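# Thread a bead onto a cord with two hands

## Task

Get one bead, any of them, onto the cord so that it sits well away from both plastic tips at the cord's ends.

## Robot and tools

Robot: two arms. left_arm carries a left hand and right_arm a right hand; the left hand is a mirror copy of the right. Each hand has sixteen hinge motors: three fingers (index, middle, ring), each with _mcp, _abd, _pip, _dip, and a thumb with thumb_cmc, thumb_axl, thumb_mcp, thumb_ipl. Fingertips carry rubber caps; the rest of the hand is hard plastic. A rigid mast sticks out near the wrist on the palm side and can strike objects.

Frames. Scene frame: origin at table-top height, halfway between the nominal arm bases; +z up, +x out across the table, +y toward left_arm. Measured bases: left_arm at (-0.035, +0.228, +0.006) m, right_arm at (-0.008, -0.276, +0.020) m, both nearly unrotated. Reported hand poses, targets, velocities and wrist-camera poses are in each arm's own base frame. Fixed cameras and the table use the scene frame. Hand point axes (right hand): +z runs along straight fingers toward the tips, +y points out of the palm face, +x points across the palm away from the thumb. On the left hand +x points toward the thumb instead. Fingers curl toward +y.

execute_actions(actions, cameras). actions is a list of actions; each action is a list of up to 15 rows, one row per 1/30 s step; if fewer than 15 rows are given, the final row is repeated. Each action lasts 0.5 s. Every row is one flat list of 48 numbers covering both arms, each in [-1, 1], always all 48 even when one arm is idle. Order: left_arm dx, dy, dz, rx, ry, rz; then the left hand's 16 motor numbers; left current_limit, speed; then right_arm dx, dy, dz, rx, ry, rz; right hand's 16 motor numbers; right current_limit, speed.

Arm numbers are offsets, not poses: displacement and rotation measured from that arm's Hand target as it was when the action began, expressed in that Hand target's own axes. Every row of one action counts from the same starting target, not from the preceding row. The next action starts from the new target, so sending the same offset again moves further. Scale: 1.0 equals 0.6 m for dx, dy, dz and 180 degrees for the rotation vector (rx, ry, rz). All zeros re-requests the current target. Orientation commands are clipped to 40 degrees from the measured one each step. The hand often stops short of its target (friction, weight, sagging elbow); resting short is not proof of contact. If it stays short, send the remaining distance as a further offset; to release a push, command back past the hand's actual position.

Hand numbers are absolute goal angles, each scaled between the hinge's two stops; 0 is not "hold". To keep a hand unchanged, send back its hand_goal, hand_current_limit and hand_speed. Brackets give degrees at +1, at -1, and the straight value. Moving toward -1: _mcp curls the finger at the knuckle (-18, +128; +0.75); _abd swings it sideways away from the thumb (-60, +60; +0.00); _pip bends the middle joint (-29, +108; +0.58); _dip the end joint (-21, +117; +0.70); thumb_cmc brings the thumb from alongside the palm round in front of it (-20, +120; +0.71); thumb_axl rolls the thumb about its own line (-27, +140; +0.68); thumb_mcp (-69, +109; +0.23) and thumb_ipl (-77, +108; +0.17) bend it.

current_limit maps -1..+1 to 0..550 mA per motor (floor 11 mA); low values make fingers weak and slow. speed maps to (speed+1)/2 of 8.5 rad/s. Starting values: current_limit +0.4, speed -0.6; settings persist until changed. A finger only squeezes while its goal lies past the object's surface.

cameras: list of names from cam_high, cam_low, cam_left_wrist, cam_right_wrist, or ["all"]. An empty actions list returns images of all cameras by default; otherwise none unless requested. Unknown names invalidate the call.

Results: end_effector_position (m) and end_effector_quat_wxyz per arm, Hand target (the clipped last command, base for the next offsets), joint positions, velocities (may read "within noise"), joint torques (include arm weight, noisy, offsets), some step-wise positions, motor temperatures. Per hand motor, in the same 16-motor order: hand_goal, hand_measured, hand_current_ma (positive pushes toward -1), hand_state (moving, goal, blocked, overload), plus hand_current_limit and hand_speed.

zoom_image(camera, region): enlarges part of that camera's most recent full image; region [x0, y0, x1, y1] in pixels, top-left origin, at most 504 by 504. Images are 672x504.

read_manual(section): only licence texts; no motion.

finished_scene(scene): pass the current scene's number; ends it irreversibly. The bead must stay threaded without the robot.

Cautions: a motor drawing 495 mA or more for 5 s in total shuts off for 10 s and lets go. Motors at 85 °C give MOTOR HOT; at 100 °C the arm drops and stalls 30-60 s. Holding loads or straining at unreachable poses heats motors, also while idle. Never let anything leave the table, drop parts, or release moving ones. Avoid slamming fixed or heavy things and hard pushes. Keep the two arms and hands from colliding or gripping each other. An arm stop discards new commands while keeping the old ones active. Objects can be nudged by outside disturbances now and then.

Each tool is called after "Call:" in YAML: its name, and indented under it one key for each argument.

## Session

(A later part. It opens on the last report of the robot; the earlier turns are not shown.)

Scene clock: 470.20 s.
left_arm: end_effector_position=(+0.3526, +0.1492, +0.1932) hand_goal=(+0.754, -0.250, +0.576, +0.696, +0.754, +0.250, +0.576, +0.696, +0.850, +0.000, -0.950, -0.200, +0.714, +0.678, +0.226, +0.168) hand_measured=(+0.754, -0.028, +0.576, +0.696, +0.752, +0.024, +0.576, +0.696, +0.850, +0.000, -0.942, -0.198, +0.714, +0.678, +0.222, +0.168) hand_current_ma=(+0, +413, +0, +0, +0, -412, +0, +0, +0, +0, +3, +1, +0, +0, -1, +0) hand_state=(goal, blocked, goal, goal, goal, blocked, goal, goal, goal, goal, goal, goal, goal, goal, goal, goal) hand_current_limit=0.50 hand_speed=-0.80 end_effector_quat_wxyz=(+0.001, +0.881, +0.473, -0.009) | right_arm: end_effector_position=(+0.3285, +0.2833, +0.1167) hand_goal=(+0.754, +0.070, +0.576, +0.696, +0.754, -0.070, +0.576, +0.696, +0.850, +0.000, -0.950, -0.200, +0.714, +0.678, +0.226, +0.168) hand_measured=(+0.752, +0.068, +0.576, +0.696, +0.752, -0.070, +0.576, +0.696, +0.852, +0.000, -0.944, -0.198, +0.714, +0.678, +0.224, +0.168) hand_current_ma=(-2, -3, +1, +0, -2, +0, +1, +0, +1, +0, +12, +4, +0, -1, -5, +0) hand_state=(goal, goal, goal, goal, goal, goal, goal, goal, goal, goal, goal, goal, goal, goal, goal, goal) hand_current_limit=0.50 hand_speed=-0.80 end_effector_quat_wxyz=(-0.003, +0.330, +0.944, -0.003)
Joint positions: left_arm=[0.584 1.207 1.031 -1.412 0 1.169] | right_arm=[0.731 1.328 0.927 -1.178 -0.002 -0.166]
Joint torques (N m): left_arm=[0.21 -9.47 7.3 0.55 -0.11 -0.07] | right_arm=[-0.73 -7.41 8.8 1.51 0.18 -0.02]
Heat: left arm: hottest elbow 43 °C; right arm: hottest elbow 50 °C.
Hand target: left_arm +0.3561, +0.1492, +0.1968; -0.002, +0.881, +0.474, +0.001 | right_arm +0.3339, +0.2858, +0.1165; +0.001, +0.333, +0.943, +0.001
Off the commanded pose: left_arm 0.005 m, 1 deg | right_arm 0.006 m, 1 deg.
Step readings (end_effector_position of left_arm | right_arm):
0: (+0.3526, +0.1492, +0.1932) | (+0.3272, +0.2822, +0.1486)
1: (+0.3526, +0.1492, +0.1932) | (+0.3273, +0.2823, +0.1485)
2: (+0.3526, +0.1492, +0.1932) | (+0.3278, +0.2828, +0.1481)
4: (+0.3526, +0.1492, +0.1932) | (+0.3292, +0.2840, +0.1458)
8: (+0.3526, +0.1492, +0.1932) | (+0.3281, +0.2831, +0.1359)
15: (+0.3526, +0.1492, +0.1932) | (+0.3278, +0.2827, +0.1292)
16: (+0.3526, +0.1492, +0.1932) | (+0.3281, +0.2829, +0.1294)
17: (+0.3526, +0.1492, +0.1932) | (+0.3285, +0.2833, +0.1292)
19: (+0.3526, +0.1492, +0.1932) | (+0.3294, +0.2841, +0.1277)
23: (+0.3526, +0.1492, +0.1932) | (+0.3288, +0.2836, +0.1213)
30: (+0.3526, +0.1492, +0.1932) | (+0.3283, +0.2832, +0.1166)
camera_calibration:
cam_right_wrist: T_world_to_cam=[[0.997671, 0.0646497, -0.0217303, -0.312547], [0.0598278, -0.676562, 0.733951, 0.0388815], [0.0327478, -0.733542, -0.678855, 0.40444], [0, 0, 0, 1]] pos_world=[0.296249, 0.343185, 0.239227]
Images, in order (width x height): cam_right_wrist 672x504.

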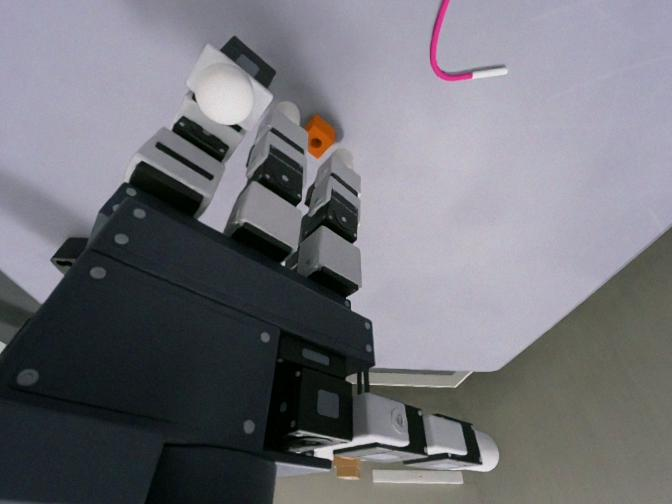

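Call:
execute_actions:
  actions:
    - [[0,0,0,0,0,0, 0.754,-0.25,0.576,0.696, 0.754,0.25,0.576,0.696, 0.85,0,-0.95,-0.2, 0.714,0.678,0.226,0.168, 0.5,-0.8, -0.005,-0.001,0.006,0,0,0, 0.754,0.07,0.576,0.696, 0.754,-0.07,0.576,0.696, 0.85,0,-0.95,-0.2, 0.714,0.678,0.226,0.168, 0.5,-0.8]]
    - [[0,0,0,0,0,0, 0.754,-0.25,0.576,0.696, 0.754,0.25,0.576,0.696, 0.85,0,-0.95,-0.2, 0.714,0.678,0.226,0.168, 0.5,-0.8, 0,0,0,0,0,0, 0.754,-0.1,0.576,0.696, 0.754,0.1,0.576,0.696, 0.85,0,-0.95,-0.2, 0.714,0.678,0.226,0.168, 0.5,-0.85]]
    - [[0,0,0,0,0,0, 0.754,-0.25,0.576,0.696, 0.754,0.25,0.576,0.696, 0.85,0,-0.95,-0.2, 0.714,0.678,0.226,0.168, 0.5,-0.8, 0,0,0,0,0,0, 0.754,-0.25,0.576,0.696, 0.754,0.25,0.576,0.696, 0.85,0,-0.95,-0.2, 0.714,0.678,0.226,0.168, 0.5,-0.85]]

Scene clock: 486.87 s.
left_arm: end_effector_position=(+0.3526, +0.1492, +0.1932) hand_goal=(+0.754, -0.250, +0.576, +0.696, +0.754, +0.250, +0.576, +0.696, +0.850, +0.000, -0.950, -0.200, +0.714, +0.678, +0.226, +0.168) hand_measured=(+0.754, -0.028, +0.576, +0.696, +0.752, +0.024, +0.576, +0.696, +0.850, +0.000, -0.942, -0.198, +0.714, +0.678, +0.222, +0.168) hand_current_ma=(+0, +412, +0, +0, +0, -412, +0, +0, +0, +0, +3, +1, +0, +0, -1, +0) hand_state=(goal, blocked, goal, goal, goal, blocked, goal, goal, goal, goal, goal, goal, goal, goal, goal, goal) hand_current_limit=0.50 hand_speed=-0.80 end_effector_quat_wxyz=(+0.001, +0.881, +0.473, -0.009) | right_arm: end_effector_position=(+0.3289, +0.2837, +0.1150) hand_goal=(+0.754, -0.250, +0.576, +0.696, +0.754, +0.250, +0.576, +0.696, +0.850, +0.000, -0.950, -0.200, +0.714, +0.678, +0.226, +0.168) hand_measured=(+0.752, -0.024, +0.576, +0.696, +0.752, +0.020, +0.576, +0.696, +0.852, +0.000, -0.944, -0.198, +0.714, +0.678, +0.224, +0.168) hand_current_ma=(-2, +412, +1, +0, -2, -412, +1, +0, +1, +0, +12, +4, +0, -1, -5, +0) hand_state=(goal, blocked, goal, goal, goal, blocked, goal, goal, goal, goal, goal, goal, goal, goal, goal, goal) hand_current_limit=0.50 hand_speed=-0.85 end_effector_quat_wxyz=(-0.002, +0.330, +0.944, -0.002)
Joint positions: left_arm=[0.584 1.207 1.031 -1.412 0 1.169] | right_arm=[0.731 1.33 0.922 -1.168 -0.002 -0.166]
Joint torques (N m): left_arm=[0.21 -9.52 7.3 0.54 -0.11 -0.07] | right_arm=[-1.32 -7.18 8.66 1.55 0.18 -0.09]
Motor temperatures (°C): left_arm=[20 26 43 23 20 22] | right_arm=[21 22 49 21 23 23]
Heat: left arm: hottest elbow 43 °C; right arm: hottest elbow 49 °C.
Hand target: left_arm +0.3561, +0.1492, +0.1968; -0.002, +0.881, +0.474, +0.001 | right_arm +0.3358, +0.2835, +0.1128; +0.001, +0.333, +0.943, +0.001
Off the commanded pose: left_arm 0.005 m, 1 deg | right_arm 0.007 m, 1 deg.
Step readings (end_effector_position of left_arm | right_arm):
0: (+0.3526, +0.1492, +0.1932) | (+0.3285, +0.2833, +0.1167)
1: (+0.3526, +0.1492, +0.1932) | (+0.3285, +0.2833, +0.1167)
2: (+0.3526, +0.1492, +0.1932) | (+0.3287, +0.2835, +0.1168)
4: (+0.3526, +0.1492, +0.1932) | (+0.3291, +0.2839, +0.1168)
8: (+0.3526, +0.1492, +0.1932) | (+0.3292, +0.2839, +0.1158)
15: (+0.3526, +0.1492, +0.1932) | (+0.3289, +0.2837, +0.1150)
16: (+0.3526, +0.1492, +0.1932) | (+0.3289, +0.2837, +0.1150)
17: (+0.3526, +0.1492, +0.1932) | (+0.3289, +0.2837, +0.1150)
19: (+0.3526, +0.1492, +0.1932) | (+0.3289, +0.2837, +0.1150)
23: (+0.3526, +0.1492, +0.1932) | (+0.3289, +0.2837, +0.1150)
30: (+0.3526, +0.1492, +0.1932) | (+0.3289, +0.2837, +0.1150)
31: (+0.3526, +0.1492, +0.1932) | (+0.3289, +0.2837, +0.1150)
32: (+0.3526, +0.1492, +0.1932) | (+0.3289, +0.2837, +0.1150)
34: (+0.3526, +0.1492, +0.1932) | (+0.3289, +0.2837, +0.1150)
38: (+0.3526, +0.1492, +0.1932) | (+0.3289, +0.2837, +0.1150)
45: (+0.3526, +0.1492, +0.1932) | (+0.3289, +0.2837, +0.1150)

Call:
execute_actions:
  actions:
    - [[0,0,0,0,0,0, 0.754,-0.25,0.576,0.696, 0.754,0.25,0.576,0.696, 0.85,0,-0.95,-0.2, 0.714,0.678,0.226,0.168, 0.5,-0.8, 0,0,-0.07,0,0,0, 0.754,-0.25,0.576,0.696, 0.754,0.25,0.576,0.696, 0.85,0,-0.95,-0.2, 0.714,0.678,0.226,0.168, 0.5,-0.85]]
    - [[0,0,0,0,0,0, 0.754,-0.25,0.576,0.696, 0.754,0.25,0.576,0.696, 0.85,0,-0.95,-0.2, 0.714,0.678,0.226,0.168, 0.5,-0.8, 0.0445,0.1135,-0.01,0,0,-0.117, 0.754,-0.25,0.576,0.696, 0.754,0.25,0.576,0.696, 0.85,0,-0.95,-0.2, 0.714,0.678,0.226,0.168, 0.5,-0.85]]
    - [[0,0,0,0,0,0, 0.754,-0.25,0.576,0.696, 0.754,0.25,0.576,0.696, 0.85,0,-0.95,-0.2, 0.714,0.678,0.226,0.168, 0.5,-0.8, 0.001,0.122,0.01,0,0,0, 0.754,-0.25,0.576,0.696, 0.754,0.25,0.576,0.696, 0.85,0,-0.95,-0.2, 0.714,0.678,0.226,0.168, 0.5,-0.85]]
  cameras: ["cam_right_wrist"]

Call:
zoom_image:
  camera: "cam_right_wrist"
  region: [220, 40, 412, 200]

Scene clock: 505.93 s.
left_arm: end_effector_position=(+0.3526, +0.1492, +0.1932) hand_goal=(+0.754, -0.250, +0.576, +0.696, +0.754, +0.250, +0.576, +0.696, +0.850, +0.000, -0.950, -0.200, +0.714, +0.678, +0.226, +0.168) hand_measured=(+0.754, -0.028, +0.576, +0.696, +0.752, +0.024, +0.576, +0.696, +0.850, +0.000, -0.942, -0.198, +0.714, +0.678, +0.222, +0.168) hand_current_ma=(+0, +412, +0, +0, +0, -412, +0, +0, +0, +0, +3, +1, +0, +0, -1, +0) hand_state=(goal, blocked, goal, goal, goal, blocked, goal, goal, goal, goal, goal, goal, goal, goal, goal, goal) hand_current_limit=0.50 hand_speed=-0.80 end_effector_quat_wxyz=(+0.001, +0.881, +0.473, -0.009) | right_arm: end_effector_position=(+0.3666, +0.4118, +0.1368) hand_goal=(+0.754, -0.250, +0.576, +0.696, +0.754, +0.250, +0.576, +0.696, +0.850, +0.000, -0.950, -0.200, +0.714, +0.678, +0.226, +0.168) hand_measured=(+0.754, -0.024, +0.576, +0.696, +0.750, +0.020, +0.576, +0.696, +0.850, +0.000, -0.944, -0.198, +0.714, +0.678, +0.224, +0.168) hand_current_ma=(+0, +412, +1, +0, -5, -412, +0, +0, +1, +0, +12, +4, +0, -1, -5, +0) hand_state=(goal, blocked, goal, goal, goal, blocked, goal, goal, goal, goal, goal, goal, goal, goal, goal, goal) hand_current_limit=0.50 hand_speed=-0.85 end_effector_quat_wxyz=(-0.009, +0.149, +0.989, -0.012)
Joint positions: left_arm=[0.584 1.207 1.031 -1.412 0 1.169] | right_arm=[0.812 1.622 1.307 -1.285 -0.002 -0.459]
Joint torques (N m): left_arm=[0.21 -9.47 7.3 0.55 -0.11 -0.07] | right_arm=[-0.56 -12.75 12.94 0.21 0.11 0.04]
Heat: left arm: hottest elbow 43 °C; right arm: hottest elbow 48 °C.
Hand target: left_arm +0.3561, +0.1492, +0.1968; -0.002, +0.881, +0.474, +0.001 | right_arm +0.3797, +0.4229, +0.1550; +0.001, +0.155, +0.988, +0.001
Off the commanded pose: left_arm 0.005 m, 1 deg | right_arm 0.025 m, 2 deg.
Step readings (end_effector_position of left_arm | right_arm):
0: (+0.3526, +0.1492, +0.1932) | (+0.3289, +0.2837, +0.1150)
1: (+0.3526, +0.1492, +0.1932) | (+0.3289, +0.2837, +0.1150)
2: (+0.3526, +0.1492, +0.1932) | (+0.3284, +0.2833, +0.1147)
4: (+0.3526, +0.1492, +0.1932) | (+0.3244, +0.2797, +0.1134)
8: (+0.3526, +0.1492, +0.1932) | (+0.3182, +0.2740, +0.1149)
15: (+0.3526, +0.1492, +0.1932) | (+0.3206, +0.2762, +0.1274)
16: (+0.3526, +0.1492, +0.1932) | (+0.3211, +0.2770, +0.1287)
17: (+0.3526, +0.1492, +0.1932) | (+0.3219, +0.2789, +0.1303)
19: (+0.3526, +0.1492, +0.1932) | (+0.3278, +0.2893, +0.1360)
23: (+0.3526, +0.1492, +0.1932) | (+0.3458, +0.3184, +0.1479)
30: (+0.3526, +0.1492, +0.1932) | (+0.3503, +0.3366, +0.1436)
31: (+0.3526, +0.1492, +0.1932) | (+0.3497, +0.3373, +0.1423)
32: (+0.3526, +0.1492, +0.1932) | (+0.3501, +0.3393, +0.1418)
34: (+0.3526, +0.1492, +0.1932) | (+0.3559, +0.3529, +0.1425)
38: (+0.3526, +0.1492, +0.1932) | (+0.3656, +0.3930, +0.1427)
45: (+0.3526, +0.1492, +0.1932) | (+0.3647, +0.4102, +0.1331)
camera_calibration:
cam_right_wrist: T_world_to_cam=[[0.90452, 0.424425, -0.0413133, -0.469748], [0.314273, -0.598, 0.737311, -0.0173672], [0.288228, -0.679897, -0.674289, 0.394676], [0, 0, 0, 1]] pos_world=[0.316598, 0.457326, 0.259524]
Images, in order (width x height): cam_right_wrist 672x504.

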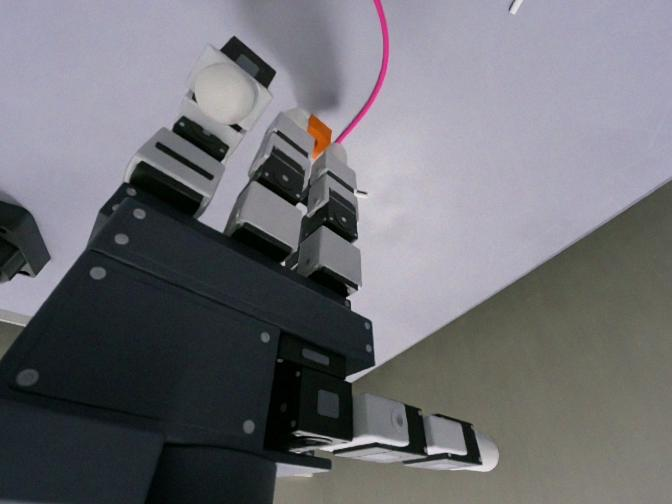

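Scaled by 2.625 from the camera's 672x504 image, which has a finer 960x720 frame.

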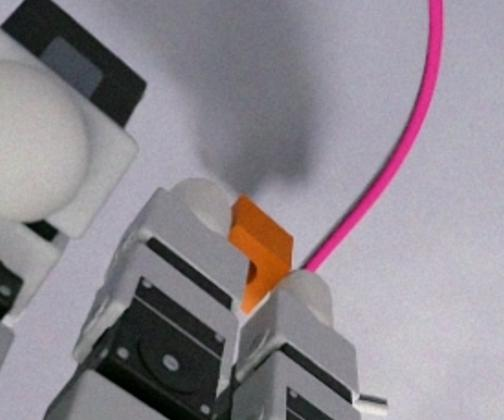

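Call:
execute_actions:
  actions:
    - [[0,0,0,0,0,0, 0.754,-0.25,0.576,0.696, 0.754,0.25,0.576,0.696, 0.85,0,-0.95,-0.2, 0.714,0.678,0.226,0.168, 0.5,-0.8, -0.0067,-0.003,0.045,0,0,0, 0.754,-0.25,0.576,0.696, 0.754,0.25,0.576,0.696, 0.85,0,-0.95,-0.2, 0.714,0.678,0.226,0.168, 0.5,-0.85]]
  cameras: ["cam_right_wrist"]

Call:
zoom_image:
  camera: "cam_right_wrist"
  region: [260, 60, 420, 180]

Scene clock: 529.50 s.
left_arm: end_effector_position=(+0.3526, +0.1492, +0.1932) hand_goal=(+0.754, -0.250, +0.576, +0.696, +0.754, +0.250, +0.576, +0.696, +0.850, +0.000, -0.950, -0.200, +0.714, +0.678, +0.226, +0.168) hand_measured=(+0.754, -0.028, +0.576, +0.696, +0.752, +0.024, +0.576, +0.696, +0.850, +0.000, -0.942, -0.198, +0.714, +0.678, +0.222, +0.168) hand_current_ma=(+0, +412, +0, +0, +0, -412, +0, +0, +0, +0, +3, +1, +0, +0, -1, +0) hand_state=(goal, blocked, goal, goal, goal, blocked, goal, goal, goal, goal, goal, goal, goal, goal, goal, goal) hand_current_limit=0.50 hand_speed=-0.80 end_effector_quat_wxyz=(+0.001, +0.881, +0.473, -0.009) | right_arm: end_effector_position=(+0.3735, +0.4190, +0.1280) hand_goal=(+0.754, -0.250, +0.576, +0.696, +0.754, +0.250, +0.576, +0.696, +0.850, +0.000, -0.950, -0.200, +0.714, +0.678, +0.226, +0.168) hand_measured=(+0.754, -0.024, +0.576, +0.696, +0.750, +0.020, +0.576, +0.696, +0.850, +0.000, -0.944, -0.198, +0.714, +0.678, +0.224, +0.168) hand_current_ma=(+0, +413, +1, +0, -5, -412, +0, +0, +1, +0, +12, +4, +0, -1, -5, +0) hand_state=(goal, blocked, goal, goal, goal, blocked, goal, goal, goal, goal, goal, goal, goal, goal, goal, goal) hand_current_limit=0.50 hand_speed=-0.85 end_effector_quat_wxyz=(-0.004, +0.149, +0.989, -0.005)
Joint positions: left_arm=[0.584 1.207 1.031 -1.412 0 1.169] | right_arm=[0.812 1.645 1.307 -1.245 -0.002 -0.459]
Joint torques (N m): left_arm=[0.21 -9.52 7.3 0.55 -0.11 -0.07] | right_arm=[-1.44 -12.92 9.32 1.5 0.13 -0.03]
Heat: left arm: hottest elbow 43 °C; right arm: hottest elbow 47 °C.
Hand target: left_arm +0.3561, +0.1492, +0.1968; -0.002, +0.881, +0.474, +0.001 | right_arm +0.3830, +0.4200, +0.1280; +0.001, +0.155, +0.988, +0.001
Off the commanded pose: left_arm 0.005 m, 1 deg | right_arm 0.010 m, 1 deg.
Step readings (end_effector_position of left_arm | right_arm):
0: (+0.3526, +0.1492, +0.1932) | (+0.3666, +0.4118, +0.1368)
1: (+0.3526, +0.1492, +0.1932) | (+0.3666, +0.4118, +0.1368)
2: (+0.3526, +0.1492, +0.1932) | (+0.3666, +0.4118, +0.1366)
4: (+0.3526, +0.1492, +0.1932) | (+0.3680, +0.4132, +0.1364)
8: (+0.3526, +0.1492, +0.1932) | (+0.3719, +0.4174, +0.1332)
15: (+0.3526, +0.1492, +0.1932) | (+0.3734, +0.4189, +0.1279)
camera_calibration:
cam_right_wrist: T_world_to_cam=[[0.904935, 0.424797, -0.0253116, -0.481745], [0.305563, -0.607233, 0.733416, -0.00103738], [0.296183, -0.671428, -0.679308, 0.385774], [0, 0, 0, 1]] pos_world=[0.322005, 0.463033, 0.250626]
Images, in order (width x height): cam_right_wrist 672x504.

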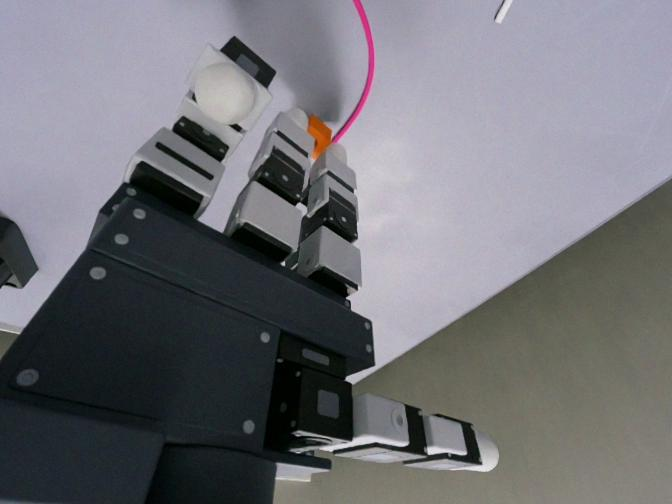

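Scaled by 3.150 from the camera's 672x504 image, which has a finer 960x720 frame.

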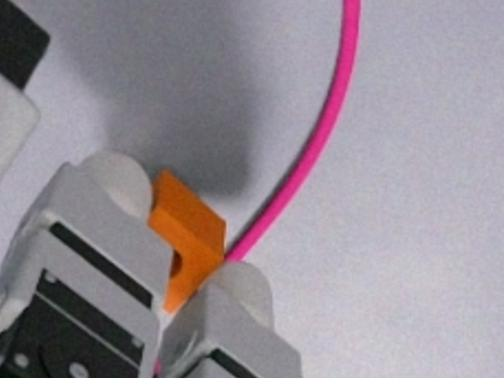

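Call:
execute_actions:
  actions:
    - [[0,0,0,0,0,0, 0.754,-0.25,0.576,0.696, 0.754,0.25,0.576,0.696, 0.85,0,-0.95,-0.2, 0.714,0.678,0.226,0.168, 0.5,-0.8, 0,-0.001,0.008,0,0,-0.022, 0.754,-0.25,0.576,0.696, 0.754,0.25,0.576,0.696, 0.85,0,-0.95,-0.2, 0.714,0.678,0.226,0.168, 0.5,-0.85]]
    - [[0,0,0,0,0,0, 0.754,-0.25,0.576,0.696, 0.754,0.25,0.576,0.696, 0.85,0,-0.95,-0.2, 0.714,0.678,0.226,0.168, 0.5,-0.8, 0,0,0.014,0,0,0, 0.754,-0.25,0.576,0.696, 0.754,0.25,0.576,0.696, 0.85,0,-0.95,-0.2, 0.714,0.678,0.226,0.168, 0.5,-0.85]]
  cameras: ["cam_right_wrist"]

Call:
zoom_image:
  camera: "cam_right_wrist"
  region: [260, 60, 420, 180]

Scene clock: 555.03 s.
left_arm: end_effector_position=(+0.3526, +0.1492, +0.1932) hand_goal=(+0.754, -0.250, +0.576, +0.696, +0.754, +0.250, +0.576, +0.696, +0.850, +0.000, -0.950, -0.200, +0.714, +0.678, +0.226, +0.168) hand_measured=(+0.754, -0.028, +0.576, +0.696, +0.752, +0.024, +0.576, +0.696, +0.850, +0.000, -0.942, -0.198, +0.714, +0.678, +0.222, +0.168) hand_current_ma=(+0, +412, +0, +0, +0, -412, +0, +0, +0, +0, +3, +1, +0, +0, -1, +0) hand_state=(goal, blocked, goal, goal, goal, blocked, goal, goal, goal, goal, goal, goal, goal, goal, goal, goal) hand_current_limit=0.50 hand_speed=-0.80 end_effector_quat_wxyz=(+0.001, +0.881, +0.473, -0.009) | right_arm: end_effector_position=(+0.3742, +0.4198, +0.1171) hand_goal=(+0.754, -0.250, +0.576, +0.696, +0.754, +0.250, +0.576, +0.696, +0.850, +0.000, -0.950, -0.200, +0.714, +0.678, +0.226, +0.168) hand_measured=(+0.754, -0.024, +0.576, +0.696, +0.750, +0.020, +0.576, +0.696, +0.850, +0.000, -0.944, -0.198, +0.714, +0.678, +0.224, +0.168) hand_current_ma=(+1, +413, +1, +0, -5, -412, +0, +0, +1, +0, +12, +4, +0, -1, -5, +0) hand_state=(goal, blocked, goal, goal, goal, blocked, goal, goal, goal, goal, goal, goal, goal, goal, goal, goal) hand_current_limit=0.50 hand_speed=-0.85 end_effector_quat_wxyz=(-0.003, +0.121, +0.993, -0.003)
Joint positions: left_arm=[0.584 1.207 1.031 -1.412 0 1.169] | right_arm=[0.802 1.658 1.292 -1.213 -0.002 -0.527]
Joint torques (N m): left_arm=[0.26 -9.47 7.3 0.55 -0.11 -0.07] | right_arm=[-1.55 -12.92 8.94 1.55 0.11 -0.15]
Heat: left arm: hottest elbow 43 °C; right arm: hottest elbow 45 °C.
Hand target: left_arm +0.3561, +0.1492, +0.1968; -0.002, +0.881, +0.474, +0.001 | right_arm +0.3827, +0.4195, +0.1148; +0.001, +0.121, +0.993, +0.000
Off the commanded pose: left_arm 0.005 m, 1 deg | right_arm 0.009 m, 1 deg.
Step readings (end_effector_position of left_arm | right_arm):
0: (+0.3526, +0.1492, +0.1932) | (+0.3735, +0.4190, +0.1280)
1: (+0.3526, +0.1492, +0.1932) | (+0.3735, +0.4190, +0.1280)
2: (+0.3526, +0.1492, +0.1932) | (+0.3737, +0.4190, +0.1281)
4: (+0.3526, +0.1492, +0.1932) | (+0.3737, +0.4199, +0.1284)
8: (+0.3526, +0.1492, +0.1932) | (+0.3746, +0.4203, +0.1284)
15: (+0.3526, +0.1492, +0.1932) | (+0.3751, +0.4199, +0.1275)
16: (+0.3526, +0.1492, +0.1932) | (+0.3751, +0.4200, +0.1273)
17: (+0.3526, +0.1492, +0.1932) | (+0.3751, +0.4202, +0.1271)
19: (+0.3526, +0.1492, +0.1932) | (+0.3753, +0.4206, +0.1259)
23: (+0.3526, +0.1492, +0.1932) | (+0.3746, +0.4201, +0.1211)
30: (+0.3526, +0.1492, +0.1932) | (+0.3742, +0.4198, +0.1171)
camera_calibration:
cam_right_wrist: T_world_to_cam=[[0.879203, 0.475962, -0.0214996, -0.495295], [0.338055, -0.59139, 0.732104, -0.0114413], [0.335739, -0.650936, -0.680853, 0.355436], [0, 0, 0, 1]] pos_world=[0.319999, 0.460341, 0.239727]
Images, in order (width x height): cam_right_wrist 672x504.

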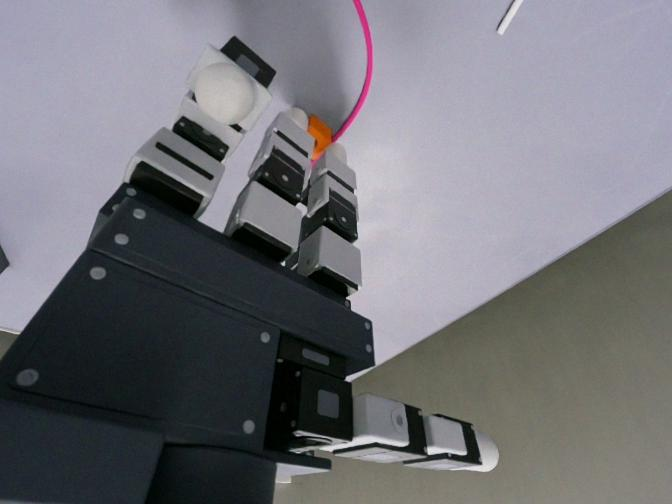

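Scaled by 3.150 from the camera's 672x504 image, which has a finer 960x720 frame.

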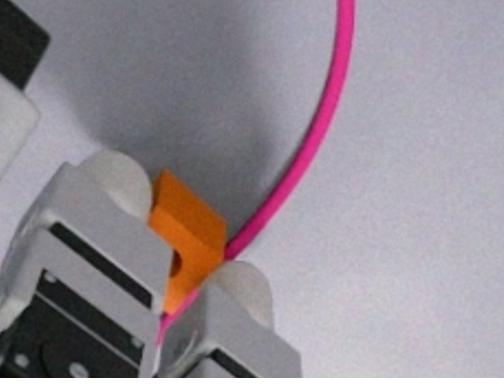

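Call:
execute_actions:
  actions:
    - [[0,0,0,0,0,0, 0.754,-0.25,0.576,0.696, 0.754,0.25,0.576,0.696, 0.85,0,-0.95,-0.2, 0.714,0.678,0.226,0.168, 0.5,-0.8, 0,-0.001,0.005,0,0,0, 0.754,-0.25,0.576,0.696, 0.754,0.25,0.576,0.696, 0.85,0,-0.95,-0.2, 0.714,0.678,0.226,0.168, 0.5,-0.85]]
    - [[0,0,0,0,0,0, 0.754,-0.25,0.576,0.696, 0.754,0.25,0.576,0.696, 0.85,0,-0.95,-0.2, 0.714,0.678,0.226,0.168, 0.5,-0.8, 0,0,0,0,0,0, 0.754,0.02,0.576,0.696, 0.754,0.02,0.576,0.696, 0.85,0,-0.95,-0.2, 0.714,0.678,0.226,0.168, 0.5,-0.85]]
    - [[0,0,0,0,0,0, 0.754,-0.25,0.576,0.696, 0.754,0.25,0.576,0.696, 0.85,0,-0.95,-0.2, 0.714,0.678,0.226,0.168, 0.5,-0.8, 0,0,0,0,0,0, 0.754,0.13,0.576,0.696, 0.754,0.02,0.576,0.696, 0.85,0,-0.95,-0.2, 0.714,0.678,0.226,0.168, 0.5,-0.85]]
  cameras: ["cam_right_wrist"]

Call:
zoom_image:
  camera: "cam_right_wrist"
  region: [260, 60, 420, 180]

Scene clock: 581.00 s.
left_arm: end_effector_position=(+0.3526, +0.1492, +0.1932) hand_goal=(+0.754, -0.250, +0.576, +0.696, +0.754, +0.250, +0.576, +0.696, +0.850, +0.000, -0.950, -0.200, +0.714, +0.678, +0.226, +0.168) hand_measured=(+0.754, -0.028, +0.576, +0.696, +0.752, +0.024, +0.576, +0.696, +0.850, +0.000, -0.942, -0.198, +0.714, +0.678, +0.222, +0.168) hand_current_ma=(+0, +412, +0, +0, +0, -412, +0, +0, +0, +0, +3, +1, +0, +0, -1, +0) hand_state=(goal, blocked, goal, goal, goal, blocked, goal, goal, goal, goal, goal, goal, goal, goal, goal, goal) hand_current_limit=0.50 hand_speed=-0.80 end_effector_quat_wxyz=(+0.001, +0.881, +0.473, -0.009) | right_arm: end_effector_position=(+0.3742, +0.4199, +0.1156) hand_goal=(+0.754, +0.130, +0.576, +0.696, +0.754, +0.020, +0.576, +0.696, +0.850, +0.000, -0.950, -0.200, +0.714, +0.678, +0.226, +0.168) hand_measured=(+0.754, +0.126, +0.576, +0.696, +0.750, +0.016, +0.576, +0.696, +0.850, +0.000, -0.944, -0.198, +0.714, +0.678, +0.224, +0.168) hand_current_ma=(+1, -6, +1, +0, -5, -5, +0, +0, +1, +0, +12, +4, +0, -1, -5, +0) hand_state=(goal, goal, goal, goal, goal, goal, goal, goal, goal, goal, goal, goal, goal, goal, goal, goal) hand_current_limit=0.50 hand_speed=-0.85 end_effector_quat_wxyz=(-0.002, +0.120, +0.993, -0.002)
Joint positions: left_arm=[0.584 1.207 1.031 -1.412 0 1.169] | right_arm=[0.802 1.658 1.287 -1.205 -0.002 -0.527]
Joint torques (N m): left_arm=[0.21 -9.47 7.3 0.55 -0.11 -0.07] | right_arm=[-1.61 -12.81 8.81 1.57 0.11 -0.14]
Heat: left arm: hottest elbow 43 °C; right arm: hottest elbow 47 °C.
Hand target: left_arm +0.3561, +0.1492, +0.1968; -0.002, +0.881, +0.474, +0.001 | right_arm +0.3826, +0.4190, +0.1119; +0.001, +0.121, +0.993, +0.001
Off the commanded pose: left_arm 0.005 m, 1 deg | right_arm 0.009 m, 0 deg.
Step readings (end_effector_position of left_arm | right_arm):
0: (+0.3526, +0.1492, +0.1932) | (+0.3742, +0.4198, +0.1171)
1: (+0.3526, +0.1492, +0.1932) | (+0.3742, +0.4198, +0.1171)
2: (+0.3526, +0.1492, +0.1932) | (+0.3743, +0.4199, +0.1171)
4: (+0.3526, +0.1492, +0.1932) | (+0.3747, +0.4203, +0.1174)
8: (+0.3526, +0.1492, +0.1932) | (+0.3748, +0.4204, +0.1172)
15: (+0.3526, +0.1492, +0.1932) | (+0.3748, +0.4204, +0.1172)
16: (+0.3526, +0.1492, +0.1932) | (+0.3748, +0.4204, +0.1172)
17: (+0.3526, +0.1492, +0.1932) | (+0.3748, +0.4204, +0.1172)
19: (+0.3526, +0.1492, +0.1932) | (+0.3748, +0.4204, +0.1172)
23: (+0.3526, +0.1492, +0.1932) | (+0.3749, +0.4205, +0.1171)
30: (+0.3526, +0.1492, +0.1932) | (+0.3742, +0.4199, +0.1156)
31: (+0.3526, +0.1492, +0.1932) | (+0.3742, +0.4199, +0.1156)
32: (+0.3526, +0.1492, +0.1932) | (+0.3742, +0.4199, +0.1156)
34: (+0.3526, +0.1492, +0.1932) | (+0.3742, +0.4199, +0.1156)
38: (+0.3526, +0.1492, +0.1932) | (+0.3742, +0.4199, +0.1156)
45: (+0.3526, +0.1492, +0.1932) | (+0.3742, +0.4199, +0.1156)
camera_calibration:
cam_right_wrist: T_world_to_cam=[[0.878902, 0.476639, -0.018619, -0.495871], [0.336934, -0.592716, 0.731549, -0.00925947], [0.337649, -0.649233, -0.681535, 0.353154], [0, 0, 0, 1]] pos_world=[0.3197, 0.460142, 0.238228]
Images, in order (width x height): cam_right_wrist 672x504.

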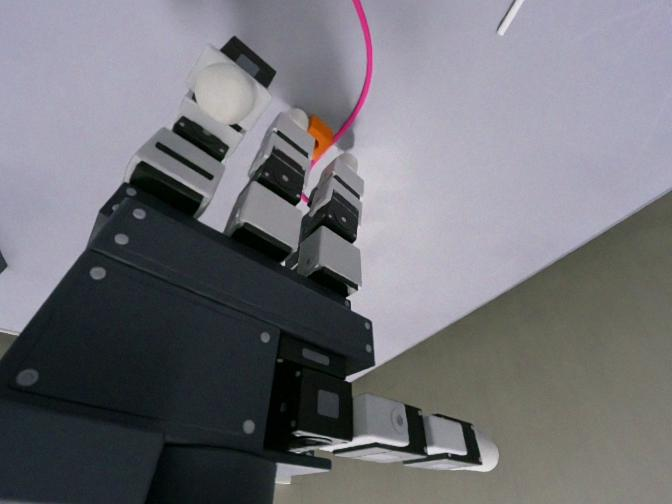

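Scaled by 3.150 from the camera's 672x504 image, which has a finer 960x720 frame.

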